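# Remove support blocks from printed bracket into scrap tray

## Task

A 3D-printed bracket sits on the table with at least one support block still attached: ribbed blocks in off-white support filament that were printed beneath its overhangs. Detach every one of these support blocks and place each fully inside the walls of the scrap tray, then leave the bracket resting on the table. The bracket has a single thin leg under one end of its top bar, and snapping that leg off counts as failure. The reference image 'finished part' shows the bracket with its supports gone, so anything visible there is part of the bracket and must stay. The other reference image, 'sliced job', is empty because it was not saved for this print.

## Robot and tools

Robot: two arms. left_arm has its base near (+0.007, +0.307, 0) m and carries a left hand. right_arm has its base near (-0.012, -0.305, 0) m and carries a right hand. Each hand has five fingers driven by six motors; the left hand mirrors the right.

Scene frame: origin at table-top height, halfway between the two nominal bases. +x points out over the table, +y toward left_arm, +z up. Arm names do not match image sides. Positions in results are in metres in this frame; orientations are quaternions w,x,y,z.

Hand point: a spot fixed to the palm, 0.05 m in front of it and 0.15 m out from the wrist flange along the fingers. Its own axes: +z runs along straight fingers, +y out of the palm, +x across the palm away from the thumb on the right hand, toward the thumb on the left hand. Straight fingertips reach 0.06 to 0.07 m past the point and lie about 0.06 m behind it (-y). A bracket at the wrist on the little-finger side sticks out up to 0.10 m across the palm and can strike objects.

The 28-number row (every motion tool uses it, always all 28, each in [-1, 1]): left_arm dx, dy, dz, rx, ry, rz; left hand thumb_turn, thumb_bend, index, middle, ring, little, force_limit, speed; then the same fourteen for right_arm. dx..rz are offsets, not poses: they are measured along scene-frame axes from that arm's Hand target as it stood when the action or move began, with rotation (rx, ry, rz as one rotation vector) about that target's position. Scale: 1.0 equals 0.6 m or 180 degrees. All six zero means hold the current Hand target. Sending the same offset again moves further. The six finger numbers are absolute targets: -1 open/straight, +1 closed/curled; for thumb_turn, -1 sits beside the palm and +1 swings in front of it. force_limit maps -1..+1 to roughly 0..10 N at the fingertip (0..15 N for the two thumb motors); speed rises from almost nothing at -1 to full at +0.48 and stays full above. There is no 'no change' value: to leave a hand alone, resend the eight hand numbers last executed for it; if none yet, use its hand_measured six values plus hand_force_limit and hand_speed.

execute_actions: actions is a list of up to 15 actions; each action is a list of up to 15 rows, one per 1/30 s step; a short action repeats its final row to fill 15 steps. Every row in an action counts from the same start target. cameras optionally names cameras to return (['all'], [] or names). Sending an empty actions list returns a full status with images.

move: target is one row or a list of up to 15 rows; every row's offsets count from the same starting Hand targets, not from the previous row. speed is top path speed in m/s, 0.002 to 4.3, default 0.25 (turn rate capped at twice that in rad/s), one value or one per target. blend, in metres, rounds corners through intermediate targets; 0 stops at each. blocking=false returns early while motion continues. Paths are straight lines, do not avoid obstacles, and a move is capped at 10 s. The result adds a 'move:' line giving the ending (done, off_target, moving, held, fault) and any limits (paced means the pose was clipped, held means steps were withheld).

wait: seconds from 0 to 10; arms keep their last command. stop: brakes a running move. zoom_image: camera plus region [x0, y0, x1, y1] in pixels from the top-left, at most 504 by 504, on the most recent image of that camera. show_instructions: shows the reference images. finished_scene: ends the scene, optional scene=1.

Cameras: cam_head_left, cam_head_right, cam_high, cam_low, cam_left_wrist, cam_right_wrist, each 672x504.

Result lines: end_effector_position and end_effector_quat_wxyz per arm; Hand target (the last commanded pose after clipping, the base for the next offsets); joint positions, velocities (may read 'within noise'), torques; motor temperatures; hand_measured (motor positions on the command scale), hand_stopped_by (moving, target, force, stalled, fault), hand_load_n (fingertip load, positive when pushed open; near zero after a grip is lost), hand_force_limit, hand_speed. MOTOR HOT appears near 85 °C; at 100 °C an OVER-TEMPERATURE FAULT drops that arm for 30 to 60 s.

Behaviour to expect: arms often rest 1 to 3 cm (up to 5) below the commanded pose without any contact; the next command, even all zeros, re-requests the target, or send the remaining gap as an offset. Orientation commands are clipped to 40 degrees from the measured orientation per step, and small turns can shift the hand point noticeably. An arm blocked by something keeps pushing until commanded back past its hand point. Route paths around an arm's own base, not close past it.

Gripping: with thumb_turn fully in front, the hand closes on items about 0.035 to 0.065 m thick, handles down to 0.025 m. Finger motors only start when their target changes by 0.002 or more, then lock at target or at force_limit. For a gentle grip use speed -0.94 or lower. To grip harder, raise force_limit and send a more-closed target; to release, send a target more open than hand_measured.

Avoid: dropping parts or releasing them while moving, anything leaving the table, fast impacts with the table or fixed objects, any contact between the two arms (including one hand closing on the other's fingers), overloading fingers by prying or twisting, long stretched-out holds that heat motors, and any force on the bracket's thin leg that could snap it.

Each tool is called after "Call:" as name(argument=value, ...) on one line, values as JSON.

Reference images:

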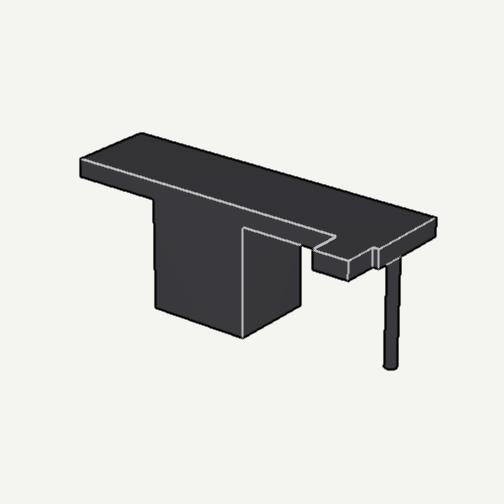

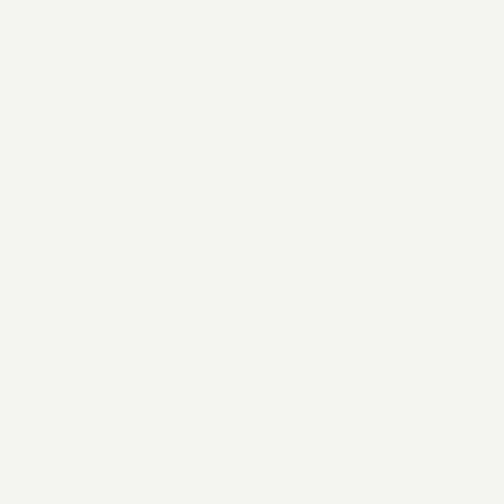

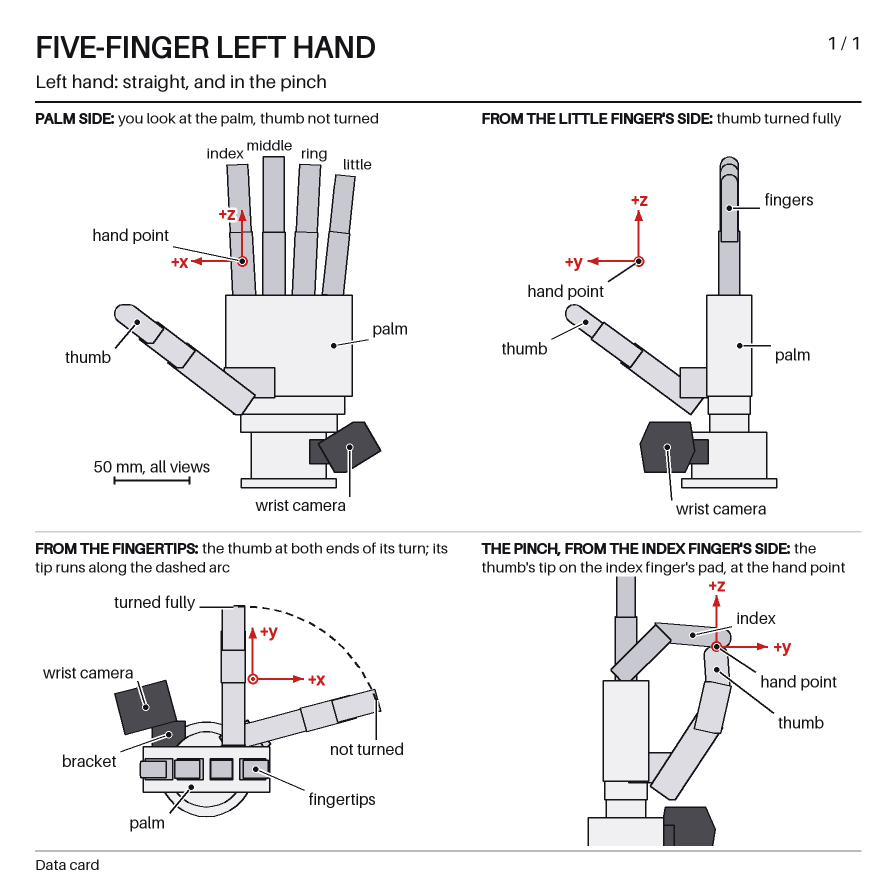

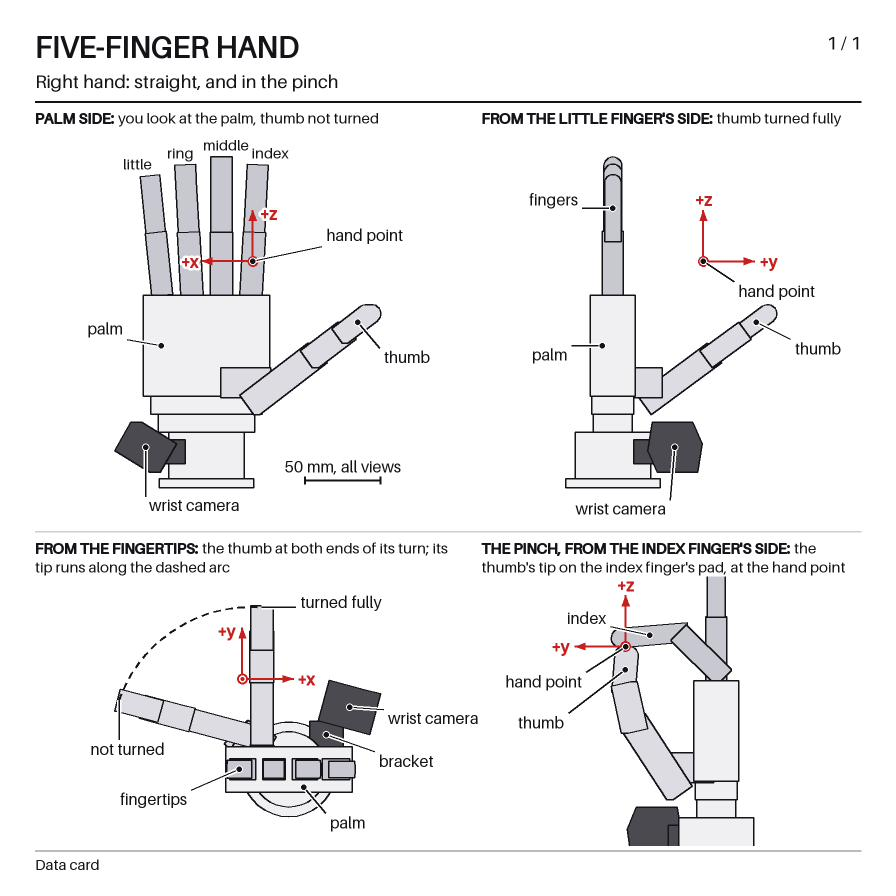

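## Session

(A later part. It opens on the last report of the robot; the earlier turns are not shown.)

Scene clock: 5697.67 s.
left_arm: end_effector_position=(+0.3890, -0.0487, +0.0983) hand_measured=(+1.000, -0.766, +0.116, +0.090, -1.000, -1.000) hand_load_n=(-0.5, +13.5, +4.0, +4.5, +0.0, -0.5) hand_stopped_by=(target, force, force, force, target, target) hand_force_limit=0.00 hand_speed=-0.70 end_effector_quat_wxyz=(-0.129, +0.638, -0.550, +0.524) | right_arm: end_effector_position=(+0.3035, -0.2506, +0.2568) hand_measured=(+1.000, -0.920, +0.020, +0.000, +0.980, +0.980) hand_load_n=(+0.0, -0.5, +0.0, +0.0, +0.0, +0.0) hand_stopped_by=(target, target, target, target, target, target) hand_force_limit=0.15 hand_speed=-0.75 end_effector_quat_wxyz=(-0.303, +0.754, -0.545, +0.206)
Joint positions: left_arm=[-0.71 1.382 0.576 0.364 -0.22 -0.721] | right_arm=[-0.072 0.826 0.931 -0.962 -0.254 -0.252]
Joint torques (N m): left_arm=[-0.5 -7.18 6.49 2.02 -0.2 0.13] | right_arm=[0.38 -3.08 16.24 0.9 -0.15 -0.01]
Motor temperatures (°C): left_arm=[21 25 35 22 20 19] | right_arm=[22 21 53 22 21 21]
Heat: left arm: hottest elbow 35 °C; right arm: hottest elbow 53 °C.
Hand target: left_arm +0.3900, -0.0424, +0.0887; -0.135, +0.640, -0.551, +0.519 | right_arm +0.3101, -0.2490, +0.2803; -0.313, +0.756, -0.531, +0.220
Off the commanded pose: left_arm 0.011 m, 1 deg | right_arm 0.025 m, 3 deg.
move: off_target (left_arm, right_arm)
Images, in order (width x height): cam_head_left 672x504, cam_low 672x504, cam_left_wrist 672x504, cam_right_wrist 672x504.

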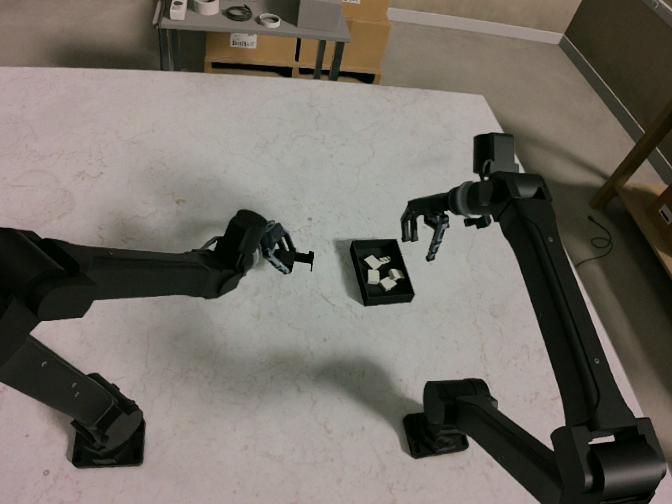

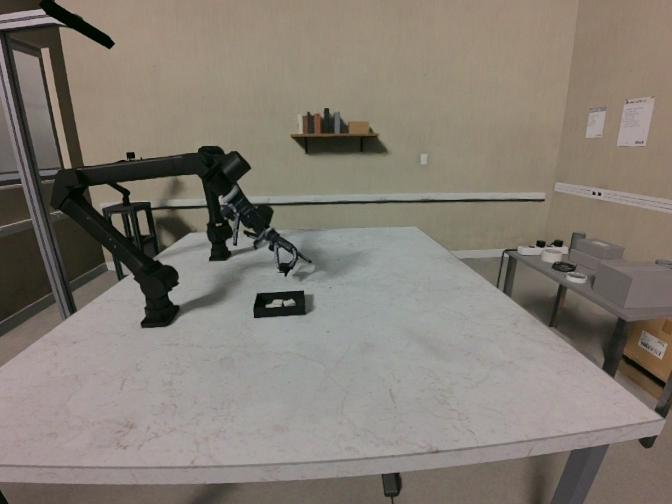

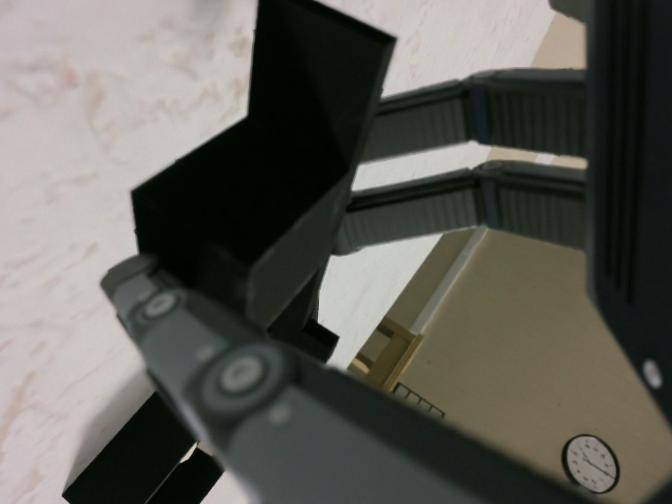

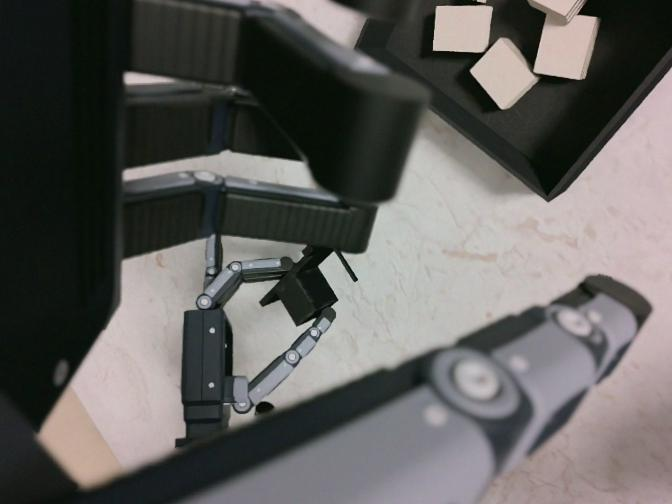

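Call:
move(target=[0,0,-0.055,0,0,0,1,-0.4,0.4,0.4,-1,-1,0,-0.7,0,0,0,0,0,0,1,-0.92,0.02,0.0,0.98,0.98,0.15,-0.75], speed=0.04, cameras=["cam_low", "cam_right_wrist"])

Call:
zoom_image(camera="cam_low", region=[240, 220, 330, 300])

Call:
zoom_image(camera="cam_right_wrist", region=[160, 200, 400, 420])

Scene clock: 5706.03 s.
left_arm: end_effector_position=(+0.3895, -0.0490, +0.0648) hand_measured=(+1.000, -0.766, +0.116, +0.090, -1.000, -1.000) hand_load_n=(-1.0, +13.5, +4.5, +4.5, +0.0, +0.0) hand_stopped_by=(target, force, force, force, target, target) hand_force_limit=0.00 hand_speed=-0.70 end_effector_quat_wxyz=(-0.129, +0.638, -0.550, +0.524) | right_arm: end_effector_position=(+0.3035, -0.2506, +0.2568) hand_measured=(+1.000, -0.920, +0.020, +0.000, +0.980, +0.980) hand_load_n=(+0.0, +0.0, +0.0, +0.0, +0.5, +0.0) hand_stopped_by=(target, target, target, target, target, target) hand_force_limit=0.15 hand_speed=-0.75 end_effector_quat_wxyz=(-0.303, +0.754, -0.545, +0.206)
Joint positions: left_arm=[-0.71 1.482 0.546 0.494 -0.22 -0.72] | right_arm=[-0.072 0.826 0.931 -0.962 -0.254 -0.252]
Joint torques (N m): left_arm=[-0.5 -7.65 5.63 2.1 -0.19 0.15] | right_arm=[0.44 -3.08 16.25 0.9 -0.15 -0.02]
Heat: left arm: hottest elbow 35 °C; right arm: hottest elbow 53 °C.
Hand target: left_arm +0.3899, -0.0424, +0.0556; -0.135, +0.639, -0.551, +0.519 | right_arm +0.3101, -0.2490, +0.2803; -0.313, +0.756, -0.531, +0.220
Off the commanded pose: left_arm 0.011 m, 1 deg | right_arm 0.024 m, 3 deg.
move: off_target (left_arm, right_arm)
Images, in order (width x height): cam_low 672x504, cam_right_wrist 672x504.

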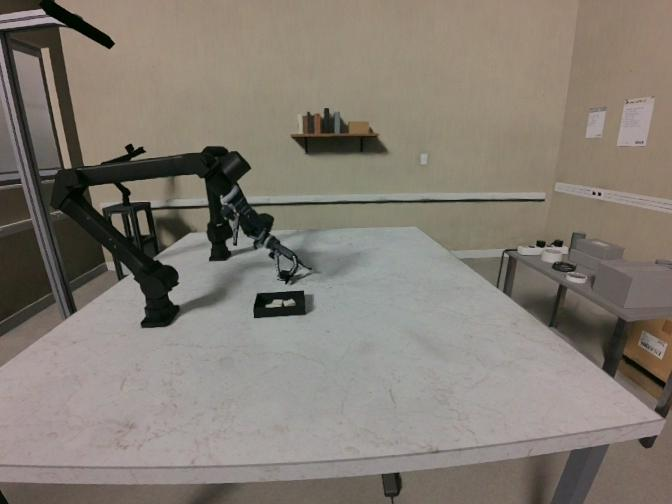

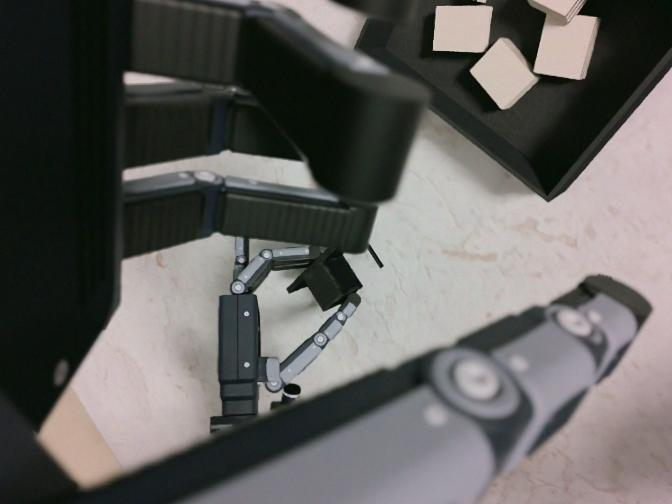

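Scaled by 5.600 from the camera's 672x504 image, which has a finer 960x720 frame.

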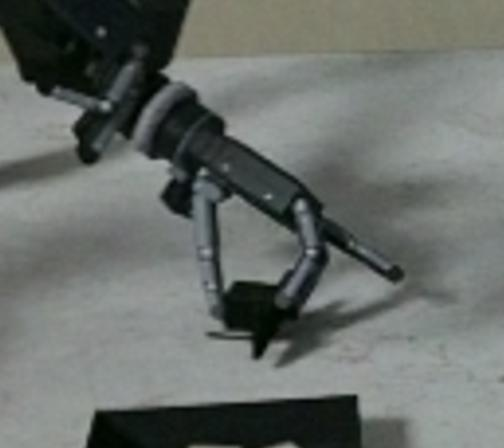

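Scaled by 2.100 from the camera's 672x504 image, which has a finer 960x720 frame.

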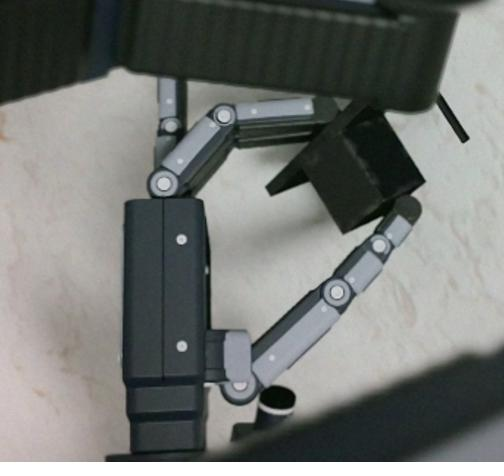

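Call:
move(target=[0,0,-0.014,0,0,0,1,-0.4,0.4,0.4,-1,-1,0,-0.7,0,0,0,0,0,0,1,-0.92,0.02,0.0,0.98,0.98,0.15,-0.75], speed=0.03, cameras=["cam_low", "cam_left_wrist"])

Call:
zoom_image(camera="cam_low", region=[250, 230, 330, 290])

Scene clock: 5718.47 s.
left_arm: end_effector_position=(+0.3897, -0.0492, +0.0566) hand_measured=(+1.000, -0.766, +0.116, +0.090, -1.000, -1.000) hand_load_n=(-0.5, +13.0, +4.5, +4.5, +0.0, +0.0) hand_stopped_by=(target, force, force, force, target, target) hand_force_limit=0.00 hand_speed=-0.70 end_effector_quat_wxyz=(-0.129, +0.638, -0.550, +0.524) | right_arm: end_effector_position=(+0.3035, -0.2506, +0.2568) hand_measured=(+1.000, -0.920, +0.020, +0.000, +0.980, +0.980) hand_load_n=(+0.0, -0.5, +0.0, +0.0, +0.0, +0.0) hand_stopped_by=(target, target, target, target, target, target) hand_force_limit=0.15 hand_speed=-0.75 end_effector_quat_wxyz=(-0.303, +0.754, -0.545, +0.206)
Joint positions: left_arm=[-0.71 1.509 0.54 0.528 -0.22 -0.72] | right_arm=[-0.072 0.826 0.931 -0.962 -0.254 -0.252]
Joint torques (N m): left_arm=[-0.5 -7.77 5.38 1.95 -0.19 0.15] | right_arm=[0.44 -3.08 16.25 0.88 -0.16 -0.01]
Heat: left arm: hottest elbow 34 °C; right arm: hottest elbow 54 °C.
Hand target: left_arm +0.3899, -0.0424, +0.0473; -0.135, +0.639, -0.551, +0.519 | right_arm +0.3101, -0.2490, +0.2803; -0.313, +0.756, -0.531, +0.220
Off the commanded pose: left_arm 0.012 m, 1 deg | right_arm 0.024 m, 3 deg.
move: off_target (left_arm, right_arm)
Images, in order (width x height): cam_low 672x504, cam_left_wrist 672x504.

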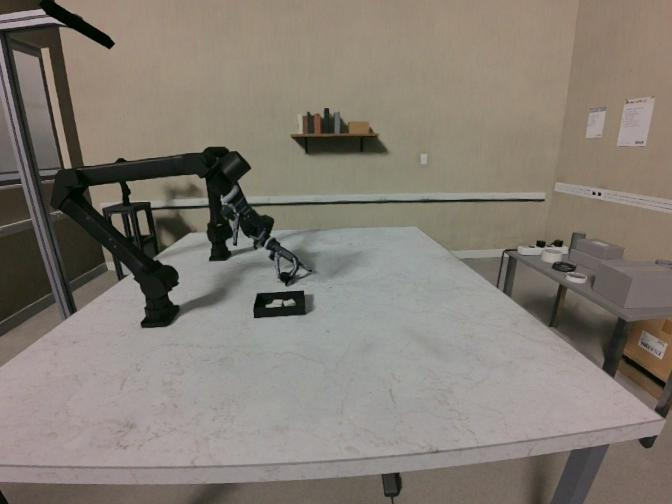

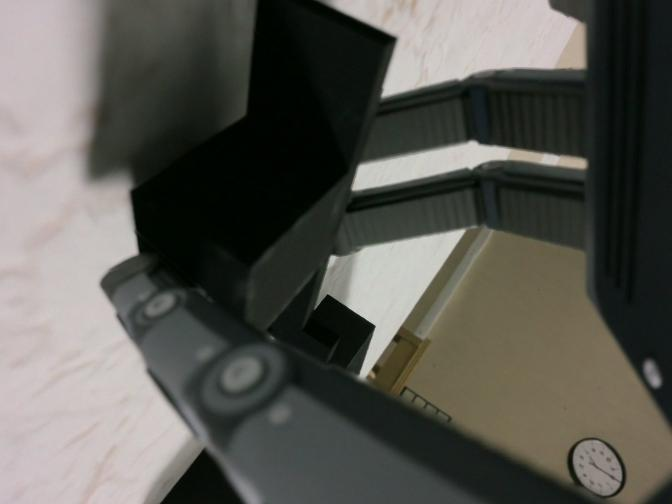

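Scaled by 6.300 from the camera's 672x504 image, which has a finer 960x720 frame.

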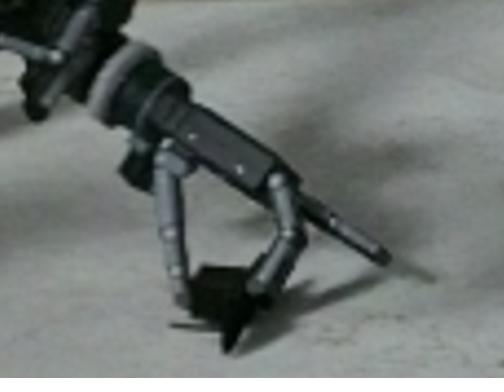

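Call:
move(target=[0,0,-0.011,0,0,0,1,-0.4,0.4,0.4,-1,-1,0,-0.7,0,0,0,0,0,0,1,-0.92,0.02,0.0,0.98,0.98,0.15,-0.75], speed=0.03, cameras=["cam_low", "cam_left_wrist"])

Call:
zoom_image(camera="cam_low", region=[250, 230, 330, 290])

Scene clock: 5730.80 s.
left_arm: end_effector_position=(+0.3901, -0.0496, +0.0512) hand_measured=(+1.000, -0.766, +0.116, +0.090, -1.000, -1.000) hand_load_n=(-0.5, +13.5, +4.0, +4.5, +0.0, +0.0) hand_stopped_by=(target, force, force, force, target, target) hand_force_limit=0.00 hand_speed=-0.70 end_effector_quat_wxyz=(-0.129, +0.637, -0.549, +0.525) | right_arm: end_effector_position=(+0.3035, -0.2506, +0.2568) hand_measured=(+1.000, -0.920, +0.020, +0.000, +0.980, +0.980) hand_load_n=(+0.0, +0.0, +0.0, +0.0, +0.0, +0.0) hand_stopped_by=(target, target, target, target, target, target) hand_force_limit=0.15 hand_speed=-0.75 end_effector_quat_wxyz=(-0.303, +0.754, -0.545, +0.206)
Joint positions: left_arm=[-0.71 1.53 0.537 0.554 -0.22 -0.72] | right_arm=[-0.072 0.826 0.931 -0.962 -0.254 -0.252]
Joint torques (N m): left_arm=[-0.5 -7.77 5.14 2.04 -0.18 0.14] | right_arm=[0.44 -3.08 16.24 0.88 -0.15 -0.01]
Heat: left arm: hottest elbow 34 °C; right arm: hottest elbow 54 °C.
Hand target: left_arm +0.3898, -0.0424, +0.0406; -0.135, +0.639, -0.551, +0.519 | right_arm +0.3101, -0.2490, +0.2803; -0.313, +0.756, -0.531, +0.220
Off the commanded pose: left_arm 0.013 m, 1 deg | right_arm 0.024 m, 3 deg.
move: off_target (left_arm, right_arm)
Images, in order (width x height): cam_low 672x504, cam_left_wrist 672x504.

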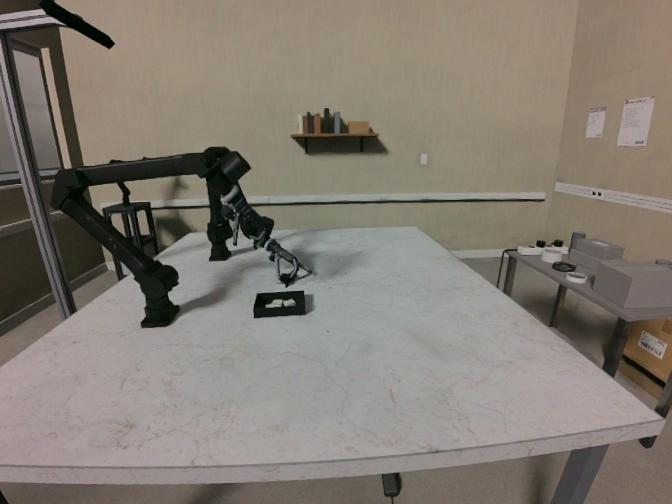

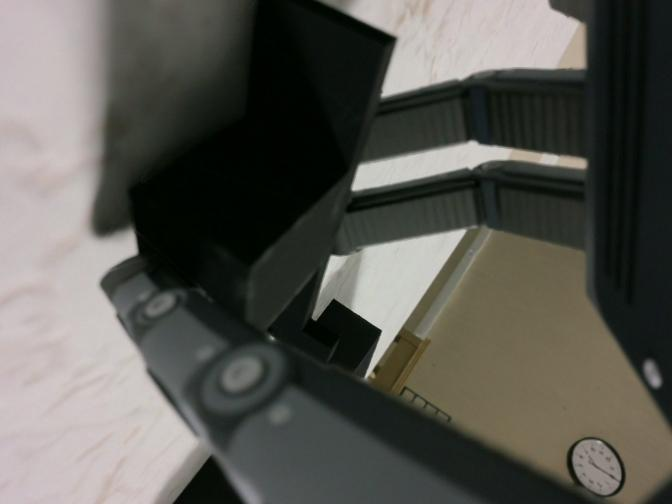

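Scaled by 6.300 from the camera's 672x504 image, which has a finer 960x720 frame.

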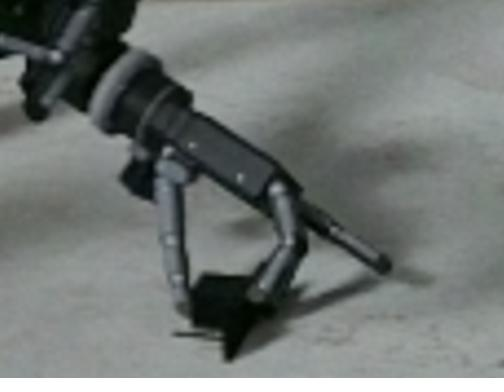

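Call:
move(target=[0,0,-0.009,0,0,0,1,-0.4,0.4,0.4,-1,-1,0,-0.7,0,0,0,0,0,0,1,-0.92,0.02,0.0,0.98,0.98,0.15,-0.75], speed=0.02, cameras=["cam_low", "cam_left_wrist", "cam_head_left"])

Call:
zoom_image(camera="cam_low", region=[260, 240, 320, 290])

Call:
zoom_image(camera="cam_head_left", region=[240, 200, 330, 290])

Scene clock: 5738.07 s.
left_arm: end_effector_position=(+0.3918, -0.0511, +0.0500) hand_measured=(+1.000, -0.766, +0.116, +0.090, -1.000, -1.000) hand_load_n=(-1.0, +13.5, +4.0, +4.5, +0.0, +0.0) hand_stopped_by=(target, force, force, force, target, target) hand_force_limit=0.00 hand_speed=-0.70 end_effector_quat_wxyz=(-0.129, +0.635, -0.547, +0.530) | right_arm: end_effector_position=(+0.3035, -0.2506, +0.2568) hand_measured=(+1.000, -0.920, +0.020, +0.000, +0.980, +0.980) hand_load_n=(+0.0, +0.0, +0.0, +0.0, +0.0, -0.5) hand_stopped_by=(target, target, target, target, target, target) hand_force_limit=0.15 hand_speed=-0.75 end_effector_quat_wxyz=(-0.303, +0.754, -0.545, +0.206)
Joint positions: left_arm=[-0.71 1.544 0.537 0.579 -0.22 -0.72] | right_arm=[-0.072 0.826 0.931 -0.962 -0.254 -0.252]
Joint torques (N m): left_arm=[-0.5 -7.41 4.78 1.96 -0.18 0.14] | right_arm=[0.44 -3.08 16.25 0.88 -0.15 -0.01]
Heat: left arm: hottest elbow 34 °C; right arm: hottest elbow 54 °C.
Hand target: left_arm +0.3898, -0.0424, +0.0352; -0.135, +0.639, -0.551, +0.519 | right_arm +0.3101, -0.2490, +0.2803; -0.313, +0.756, -0.531, +0.220
Off the commanded pose: left_arm 0.017 m, 2 deg | right_arm 0.024 m, 3 deg.
move: off_target (left_arm, right_arm)
Images, in order (width x height): cam_head_left 672x504, cam_low 672x504, cam_left_wrist 672x504.

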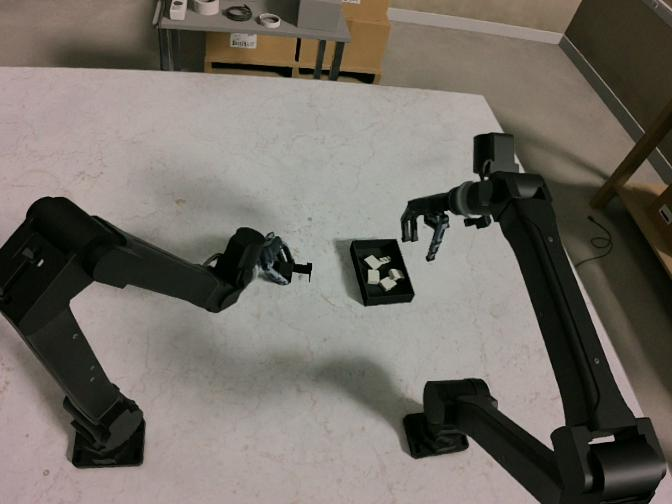

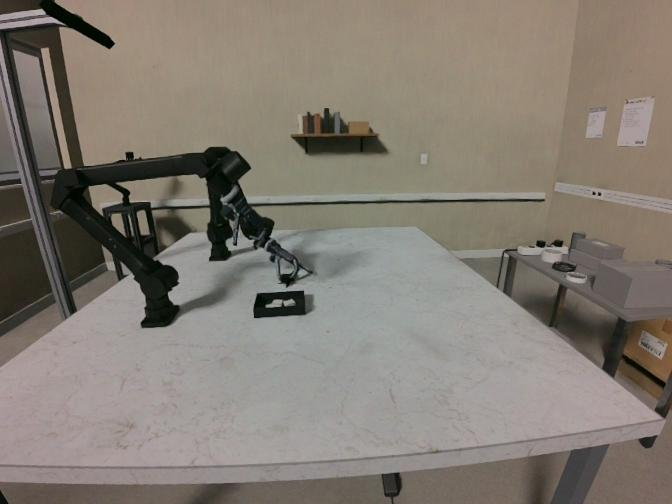

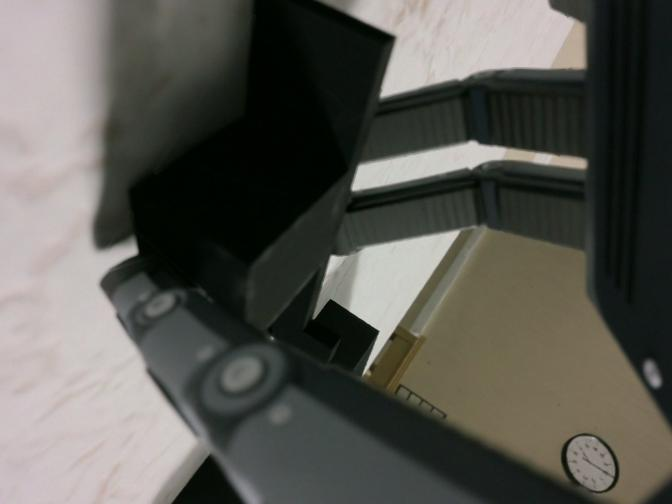

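Scaled by 8.400 from the camera's 672x504 image, which has a finer 960x720 frame.

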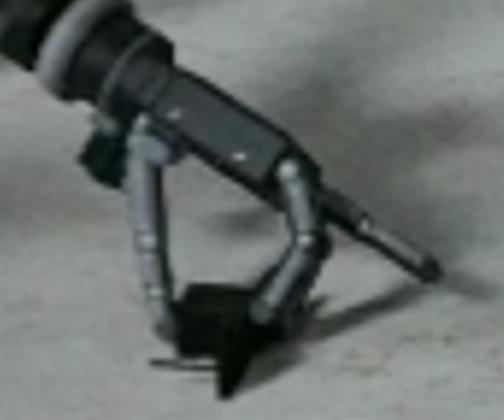

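Scaled by 5.600 from the camera's 672x504 image, which has a finer 960x720 frame.

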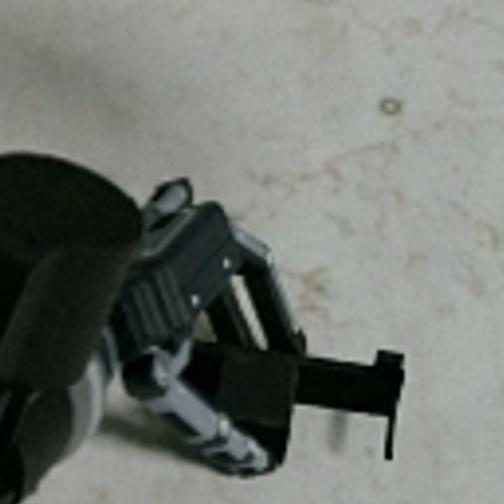

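Call:
execute_actions(actions=[[[0,0,0,0,0,0,1,-0.8,0.06,0.03,-1,-1,0,-0.9,0,0,0,0,0,0,1,-0.92,0.02,0.0,0.98,0.98,0.15,-0.75]]], cameras=["cam_low", "cam_left_wrist", "cam_head_left"])

Call:
zoom_image(camera="cam_low", region=[260, 240, 320, 290])

Call:
zoom_image(camera="cam_head_left", region=[240, 200, 330, 290])

Scene clock: 5752.87 s.
left_arm: end_effector_position=(+0.3919, -0.0511, +0.0497) hand_measured=(+1.000, -0.800, +0.060, +0.030, -1.000, -1.000) hand_load_n=(+0.0, +0.0, +0.0, -0.5, +0.0, +0.0) hand_stopped_by=(target, target, target, target, target, target) hand_force_limit=0.00 hand_speed=-0.90 end_effector_quat_wxyz=(-0.129, +0.635, -0.547, +0.530) | right_arm: end_effector_position=(+0.3035, -0.2506, +0.2568) hand_measured=(+1.000, -0.920, +0.020, +0.000, +0.980, +0.980) hand_load_n=(+0.0, +0.0, +0.0, +0.0, +0.0, +0.0) hand_stopped_by=(target, target, target, target, target, target) hand_force_limit=0.15 hand_speed=-0.75 end_effector_quat_wxyz=(-0.303, +0.754, -0.545, +0.206)
Joint positions: left_arm=[-0.71 1.545 0.537 0.58 -0.22 -0.72] | right_arm=[-0.072 0.826 0.931 -0.962 -0.254 -0.252]
Joint torques (N m): left_arm=[-0.5 -7.71 4.77 1.88 -0.18 0.15] | right_arm=[0.38 -3.08 16.24 0.9 -0.15 -0.01]
Motor temperatures (°C): left_arm=[21 25 33 22 20 19] | right_arm=[22 21 55 22 21 21]
Heat: left arm: hottest elbow 33 °C; right arm: hottest elbow 55 °C.
Hand target: left_arm +0.3898, -0.0424, +0.0351; -0.135, +0.639, -0.551, +0.519 | right_arm +0.3101, -0.2490, +0.2803; -0.313, +0.756, -0.531, +0.220
Off the commanded pose: left_arm 0.017 m, 2 deg | right_arm 0.024 m, 3 deg.
Images, in order (width x height): cam_head_left 672x504, cam_low 672x504, cam_left_wrist 672x504.

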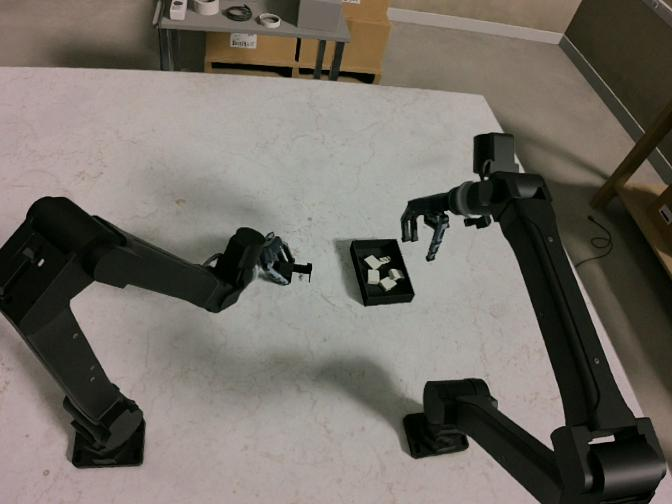

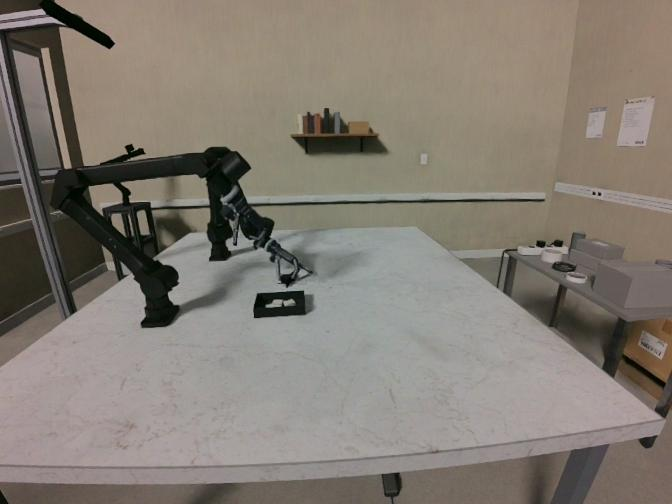

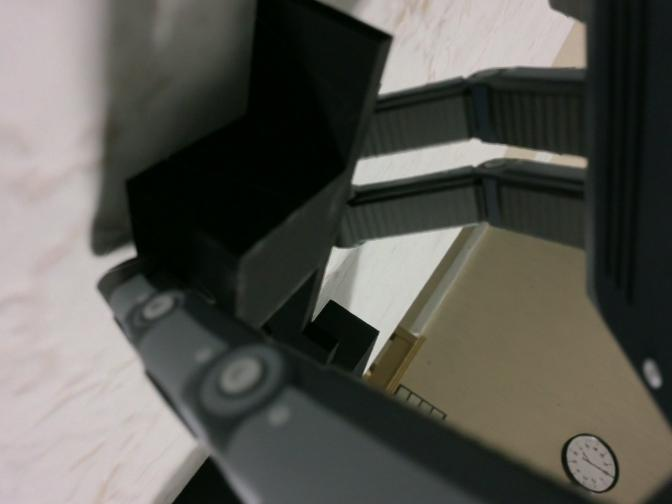

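Scaled by 8.400 from the camera's 672x504 image, which has a finer 960x720 frame.

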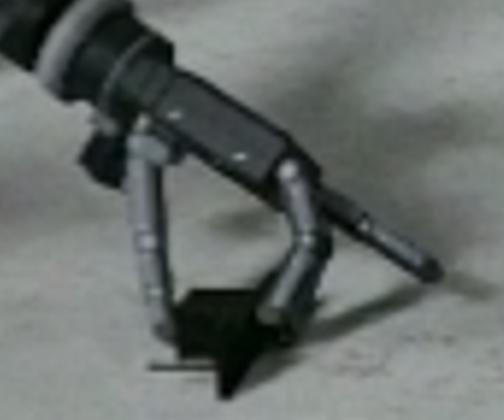

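Scaled by 5.600 from the camera's 672x504 image, which has a finer 960x720 frame.

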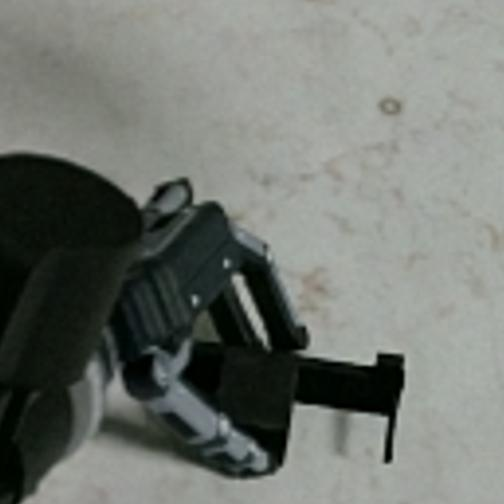

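Call:
execute_actions(actions=[[[0,0,0,0,0,0,1,-0.84,-0.12,-0.12,-1,-1,0,-0.88,0,0,0,0,0,0,1,-0.92,0.02,0.0,0.98,0.98,0.15,-0.75]]])

Call:
move(target=[0,0,0.02,0,0,0,1,-0.88,-0.15,-0.15,-1,-1,0,-0.85,0,0,0,0,0,0,1,-0.92,0.02,0.0,0.98,0.98,0.15,-0.75], speed=0.02, cameras=["cam_low", "cam_left_wrist", "cam_head_left"])

Call:
zoom_image(camera="cam_head_left", region=[240, 200, 330, 290])

Scene clock: 5769.80 s.
left_arm: end_effector_position=(+0.3922, -0.0514, +0.0504) hand_measured=(+1.000, -0.840, -0.120, -0.120, -1.000, -1.000) hand_load_n=(+0.0, +0.0, +0.0, -0.5, +0.0, +0.0) hand_stopped_by=(target, target, target, target, target, target) hand_force_limit=0.00 hand_speed=-0.88 end_effector_quat_wxyz=(-0.129, +0.635, -0.546, +0.531) | right_arm: end_effector_position=(+0.3035, -0.2506, +0.2568) hand_measured=(+1.000, -0.920, +0.020, +0.000, +0.980, +0.980) hand_load_n=(+0.0, +0.0, +0.0, +0.0, +0.5, +0.0) hand_stopped_by=(target, target, target, target, target, target) hand_force_limit=0.15 hand_speed=-0.75 end_effector_quat_wxyz=(-0.303, +0.754, -0.545, +0.206)
Joint positions: left_arm=[-0.71 1.545 0.537 0.583 -0.22 -0.72] | right_arm=[-0.072 0.826 0.931 -0.962 -0.254 -0.252]
Joint torques (N m): left_arm=[-0.5 -7.65 4.77 1.8 -0.18 0.14] | right_arm=[0.38 -3.08 16.23 0.88 -0.15 -0.01]
Motor temperatures (°C): left_arm=[21 25 33 22 20 19] | right_arm=[22 21 55 22 21 21]
Heat: left arm: hottest elbow 33 °C; right arm: hottest elbow 55 °C.
Hand target: left_arm +0.3898, -0.0424, +0.0352; -0.135, +0.639, -0.551, +0.519 | right_arm +0.3101, -0.2490, +0.2803; -0.313, +0.756, -0.531, +0.220
Off the commanded pose: left_arm 0.018 m, 2 deg | right_arm 0.024 m, 3 deg.

Scene clock: 5770.80 s.
left_arm: end_effector_position=(+0.3903, -0.0498, +0.0511) hand_measured=(+1.000, -0.880, -0.150, -0.150, -1.000, -1.000) hand_load_n=(+0.0, +0.0, +0.0, +0.0, +0.0, +0.0) hand_stopped_by=(target, target, target, target, target, target) hand_force_limit=0.00 hand_speed=-0.85 end_effector_quat_wxyz=(-0.129, +0.637, -0.549, +0.526) | right_arm: end_effector_position=(+0.3035, -0.2506, +0.2568) hand_measured=(+1.000, -0.920, +0.020, +0.000, +0.980, +0.980) hand_load_n=(+0.0, +0.0, +0.0, +0.0, +0.0, +0.0) hand_stopped_by=(target, target, target, target, target, target) hand_force_limit=0.15 hand_speed=-0.75 end_effector_quat_wxyz=(-0.303, +0.754, -0.545, +0.206)
Joint positions: left_arm=[-0.71 1.532 0.537 0.557 -0.22 -0.72] | right_arm=[-0.072 0.826 0.931 -0.962 -0.254 -0.252]
Joint torques (N m): left_arm=[-0.56 -9.35 5.49 1.05 -0.19 0.15] | right_arm=[0.44 -3.08 16.25 0.9 -0.15 -0.01]
Motor temperatures (°C): left_arm=[21 25 33 22 20 19] | right_arm=[22 21 55 22 21 21]
Heat: left arm: hottest elbow 33 °C; right arm: hottest elbow 55 °C.
Hand target: left_arm +0.3898, -0.0424, +0.0472; -0.135, +0.639, -0.551, +0.519 | right_arm +0.3101, -0.2490, +0.2803; -0.313, +0.756, -0.531, +0.220
Off the commanded pose: left_arm 0.008 m, 1 deg | right_arm 0.024 m, 3 deg.
move: off_target (right_arm)
Images, in order (width x height): cam_head_left 672x504, cam_low 672x504, cam_left_wrist 672x504.

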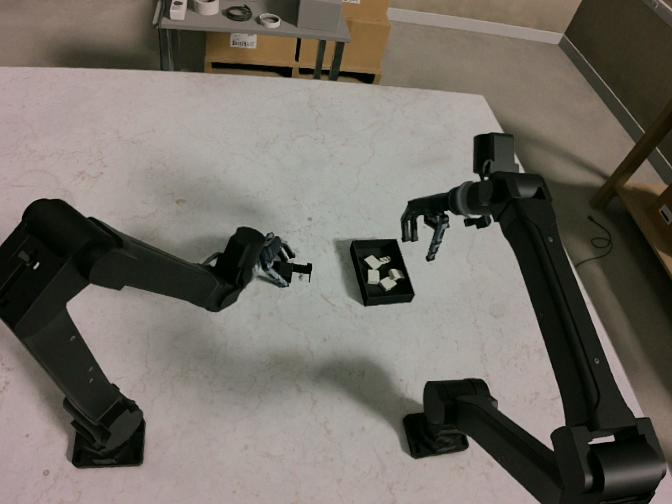

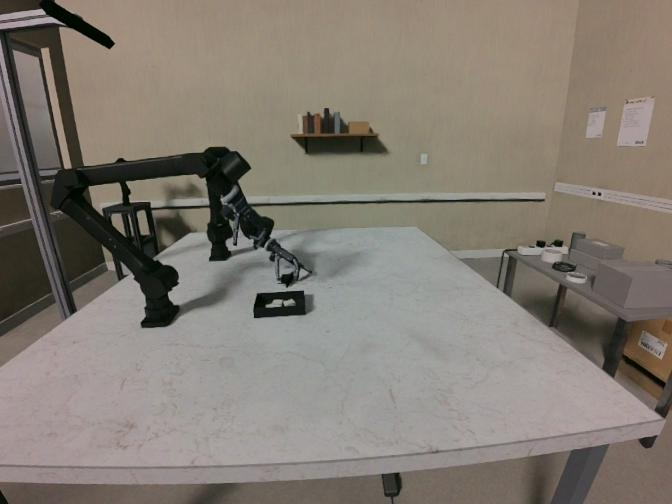

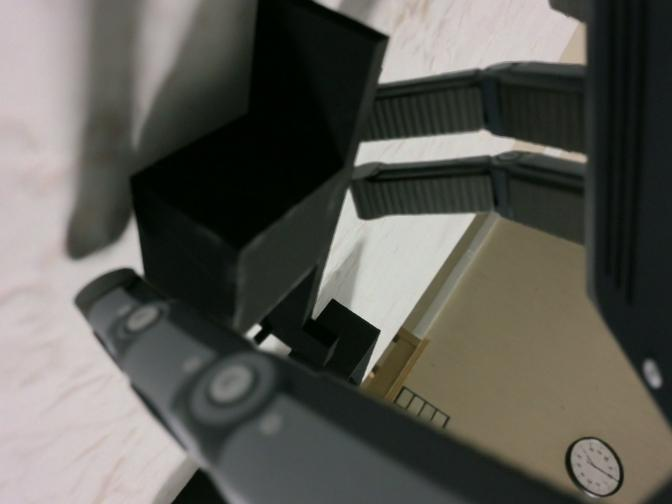

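Scaled by 5.600 from the camera's 672x504 image, which has a finer 960x720 frame.

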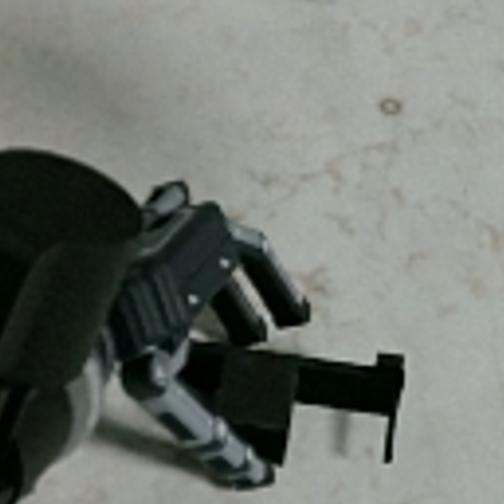

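Call:
execute_actions(actions=[[[0,0,0,0,0,0,1,-0.97,-0.5,-0.5,-1,-1,0,-0.6,0,0,0,0,0,0,1,-0.92,0.02,0.0,0.98,0.98,0.15,-0.75]]])

Call:
move(target=[0.0,-0.004,0.045,0,0,0,1,-0.97,-0.5,-0.5,-1,-1,0,-0.6,0,0,0,0,0,0,1,-0.92,0.02,0.0,0.98,0.98,0.15,-0.75], speed=0.03, cameras=["cam_low", "cam_left_wrist", "cam_head_left"])

Call:
zoom_image(camera="cam_head_left", region=[240, 200, 330, 290])

Scene clock: 5787.03 s.
left_arm: end_effector_position=(+0.3902, -0.0494, +0.0505) hand_measured=(+1.000, -0.970, -0.500, -0.500, -1.000, -1.000) hand_load_n=(-0.5, +0.0, +0.0, +0.0, -0.5, +0.0) hand_stopped_by=(target, target, target, target, target, target) hand_force_limit=0.00 hand_speed=-0.60 end_effector_quat_wxyz=(-0.129, +0.637, -0.549, +0.525) | right_arm: end_effector_position=(+0.3035, -0.2506, +0.2568) hand_measured=(+1.000, -0.920, +0.020, +0.000, +0.980, +0.980) hand_load_n=(+0.0, +0.0, +0.0, +0.0, +0.0, +0.0) hand_stopped_by=(target, target, target, target, target, target) hand_force_limit=0.15 hand_speed=-0.75 end_effector_quat_wxyz=(-0.303, +0.754, -0.545, +0.206)
Joint positions: left_arm=[-0.71 1.532 0.537 0.555 -0.22 -0.72] | right_arm=[-0.072 0.826 0.931 -0.962 -0.254 -0.252]
Joint torques (N m): left_arm=[-0.62 -9.41 5.48 1.14 -0.19 0.15] | right_arm=[0.44 -3.08 16.27 0.88 -0.15 -0.01]
Motor temperatures (°C): left_arm=[21 24 33 22 20 19] | right_arm=[22 21 55 22 21 21]
Heat: left arm: hottest elbow 33 °C; right arm: hottest elbow 55 °C.
Hand target: left_arm +0.3899, -0.0423, +0.0471; -0.135, +0.639, -0.551, +0.519 | right_arm +0.3101, -0.2490, +0.2803; -0.313, +0.756, -0.531, +0.220
Off the commanded pose: left_arm 0.008 m, 1 deg | right_arm 0.024 m, 3 deg.

Scene clock: 5788.47 s.
left_arm: end_effector_position=(+0.3836, -0.0425, +0.0659) hand_measured=(+1.000, -0.970, -0.500, -0.500, -1.000, -1.000) hand_load_n=(+0.0, +0.0, +0.0, +0.0, +0.0, +0.0) hand_stopped_by=(target, target, target, target, target, target) hand_force_limit=0.00 hand_speed=-0.60 end_effector_quat_wxyz=(-0.131, +0.642, -0.554, +0.514) | right_arm: end_effector_position=(+0.3035, -0.2506, +0.2568) hand_measured=(+1.000, -0.920, +0.020, +0.000, +0.980, +0.980) hand_load_n=(+0.0, +0.0, +0.0, +0.0, +0.0, +0.0) hand_stopped_by=(target, target, target, target, target, target) hand_force_limit=0.15 hand_speed=-0.75 end_effector_quat_wxyz=(-0.303, +0.754, -0.545, +0.206)
Joint positions: left_arm=[-0.71 1.449 0.537 0.447 -0.225 -0.72] | right_arm=[-0.072 0.826 0.931 -0.962 -0.254 -0.252]
Joint torques (N m): left_arm=[-0.97 -8.82 8.12 1.16 -0.21 0.12] | right_arm=[0.44 -3.02 16.25 0.9 -0.15 -0.01]
Motor temperatures (°C): left_arm=[21 25 33 22 20 19] | right_arm=[22 21 55 22 21 21]
Heat: left arm: hottest elbow 33 °C; right arm: hottest elbow 55 °C.
Hand target: left_arm +0.3899, -0.0447, +0.0741; -0.135, +0.640, -0.551, +0.519 | right_arm +0.3101, -0.2490, +0.2803; -0.313, +0.756, -0.531, +0.220
Off the commanded pose: left_arm 0.011 m, 1 deg | right_arm 0.024 m, 3 deg.
move: off_target (left_arm, right_arm)
Images, in order (width x height): cam_head_left 672x504, cam_low 672x504, cam_left_wrist 672x504.

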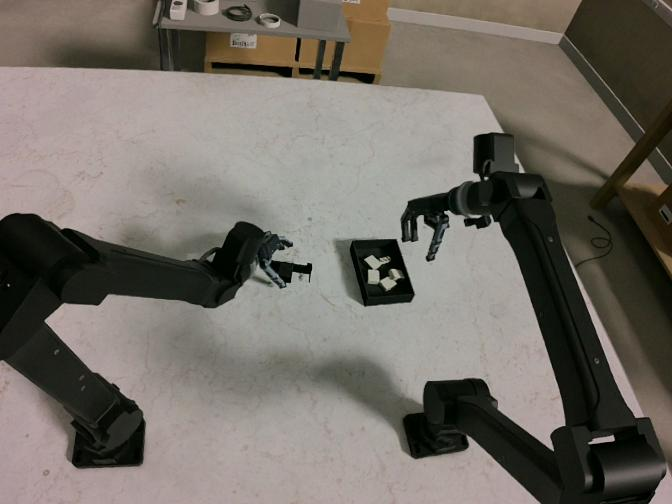

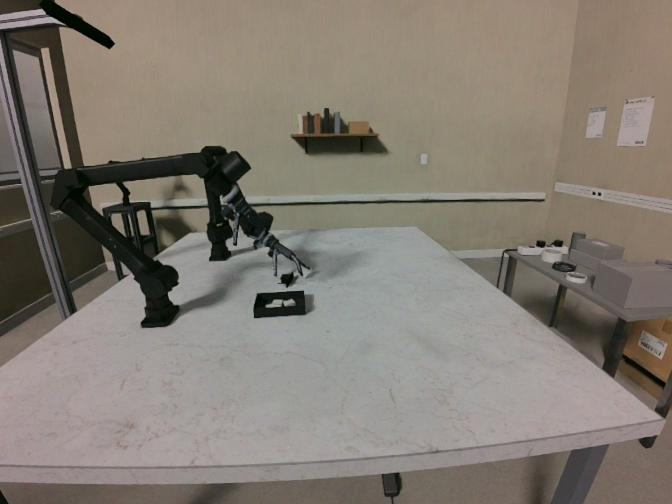

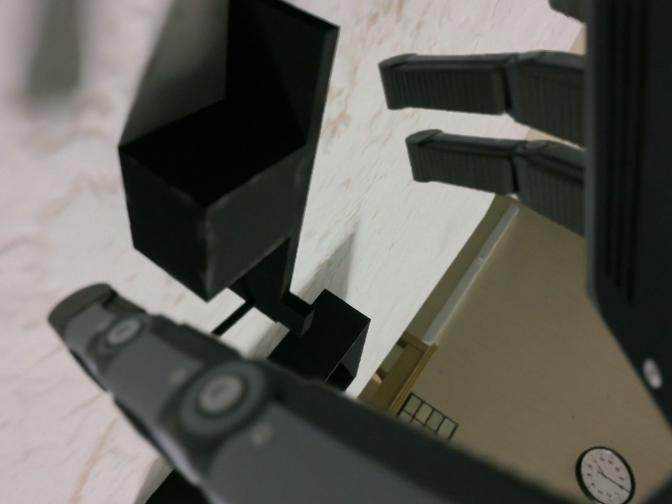

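Scaled by 5.600 from the camera's 672x504 image, which has a finer 960x720 frame.

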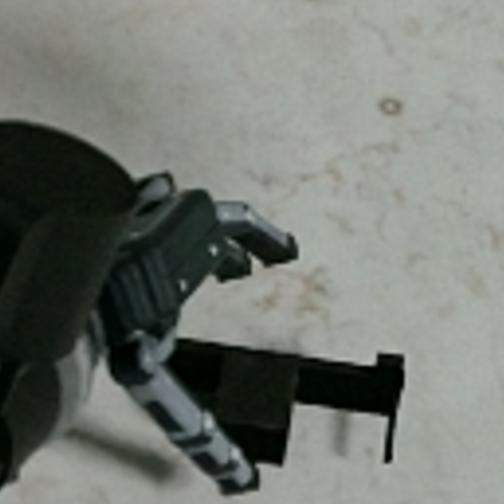

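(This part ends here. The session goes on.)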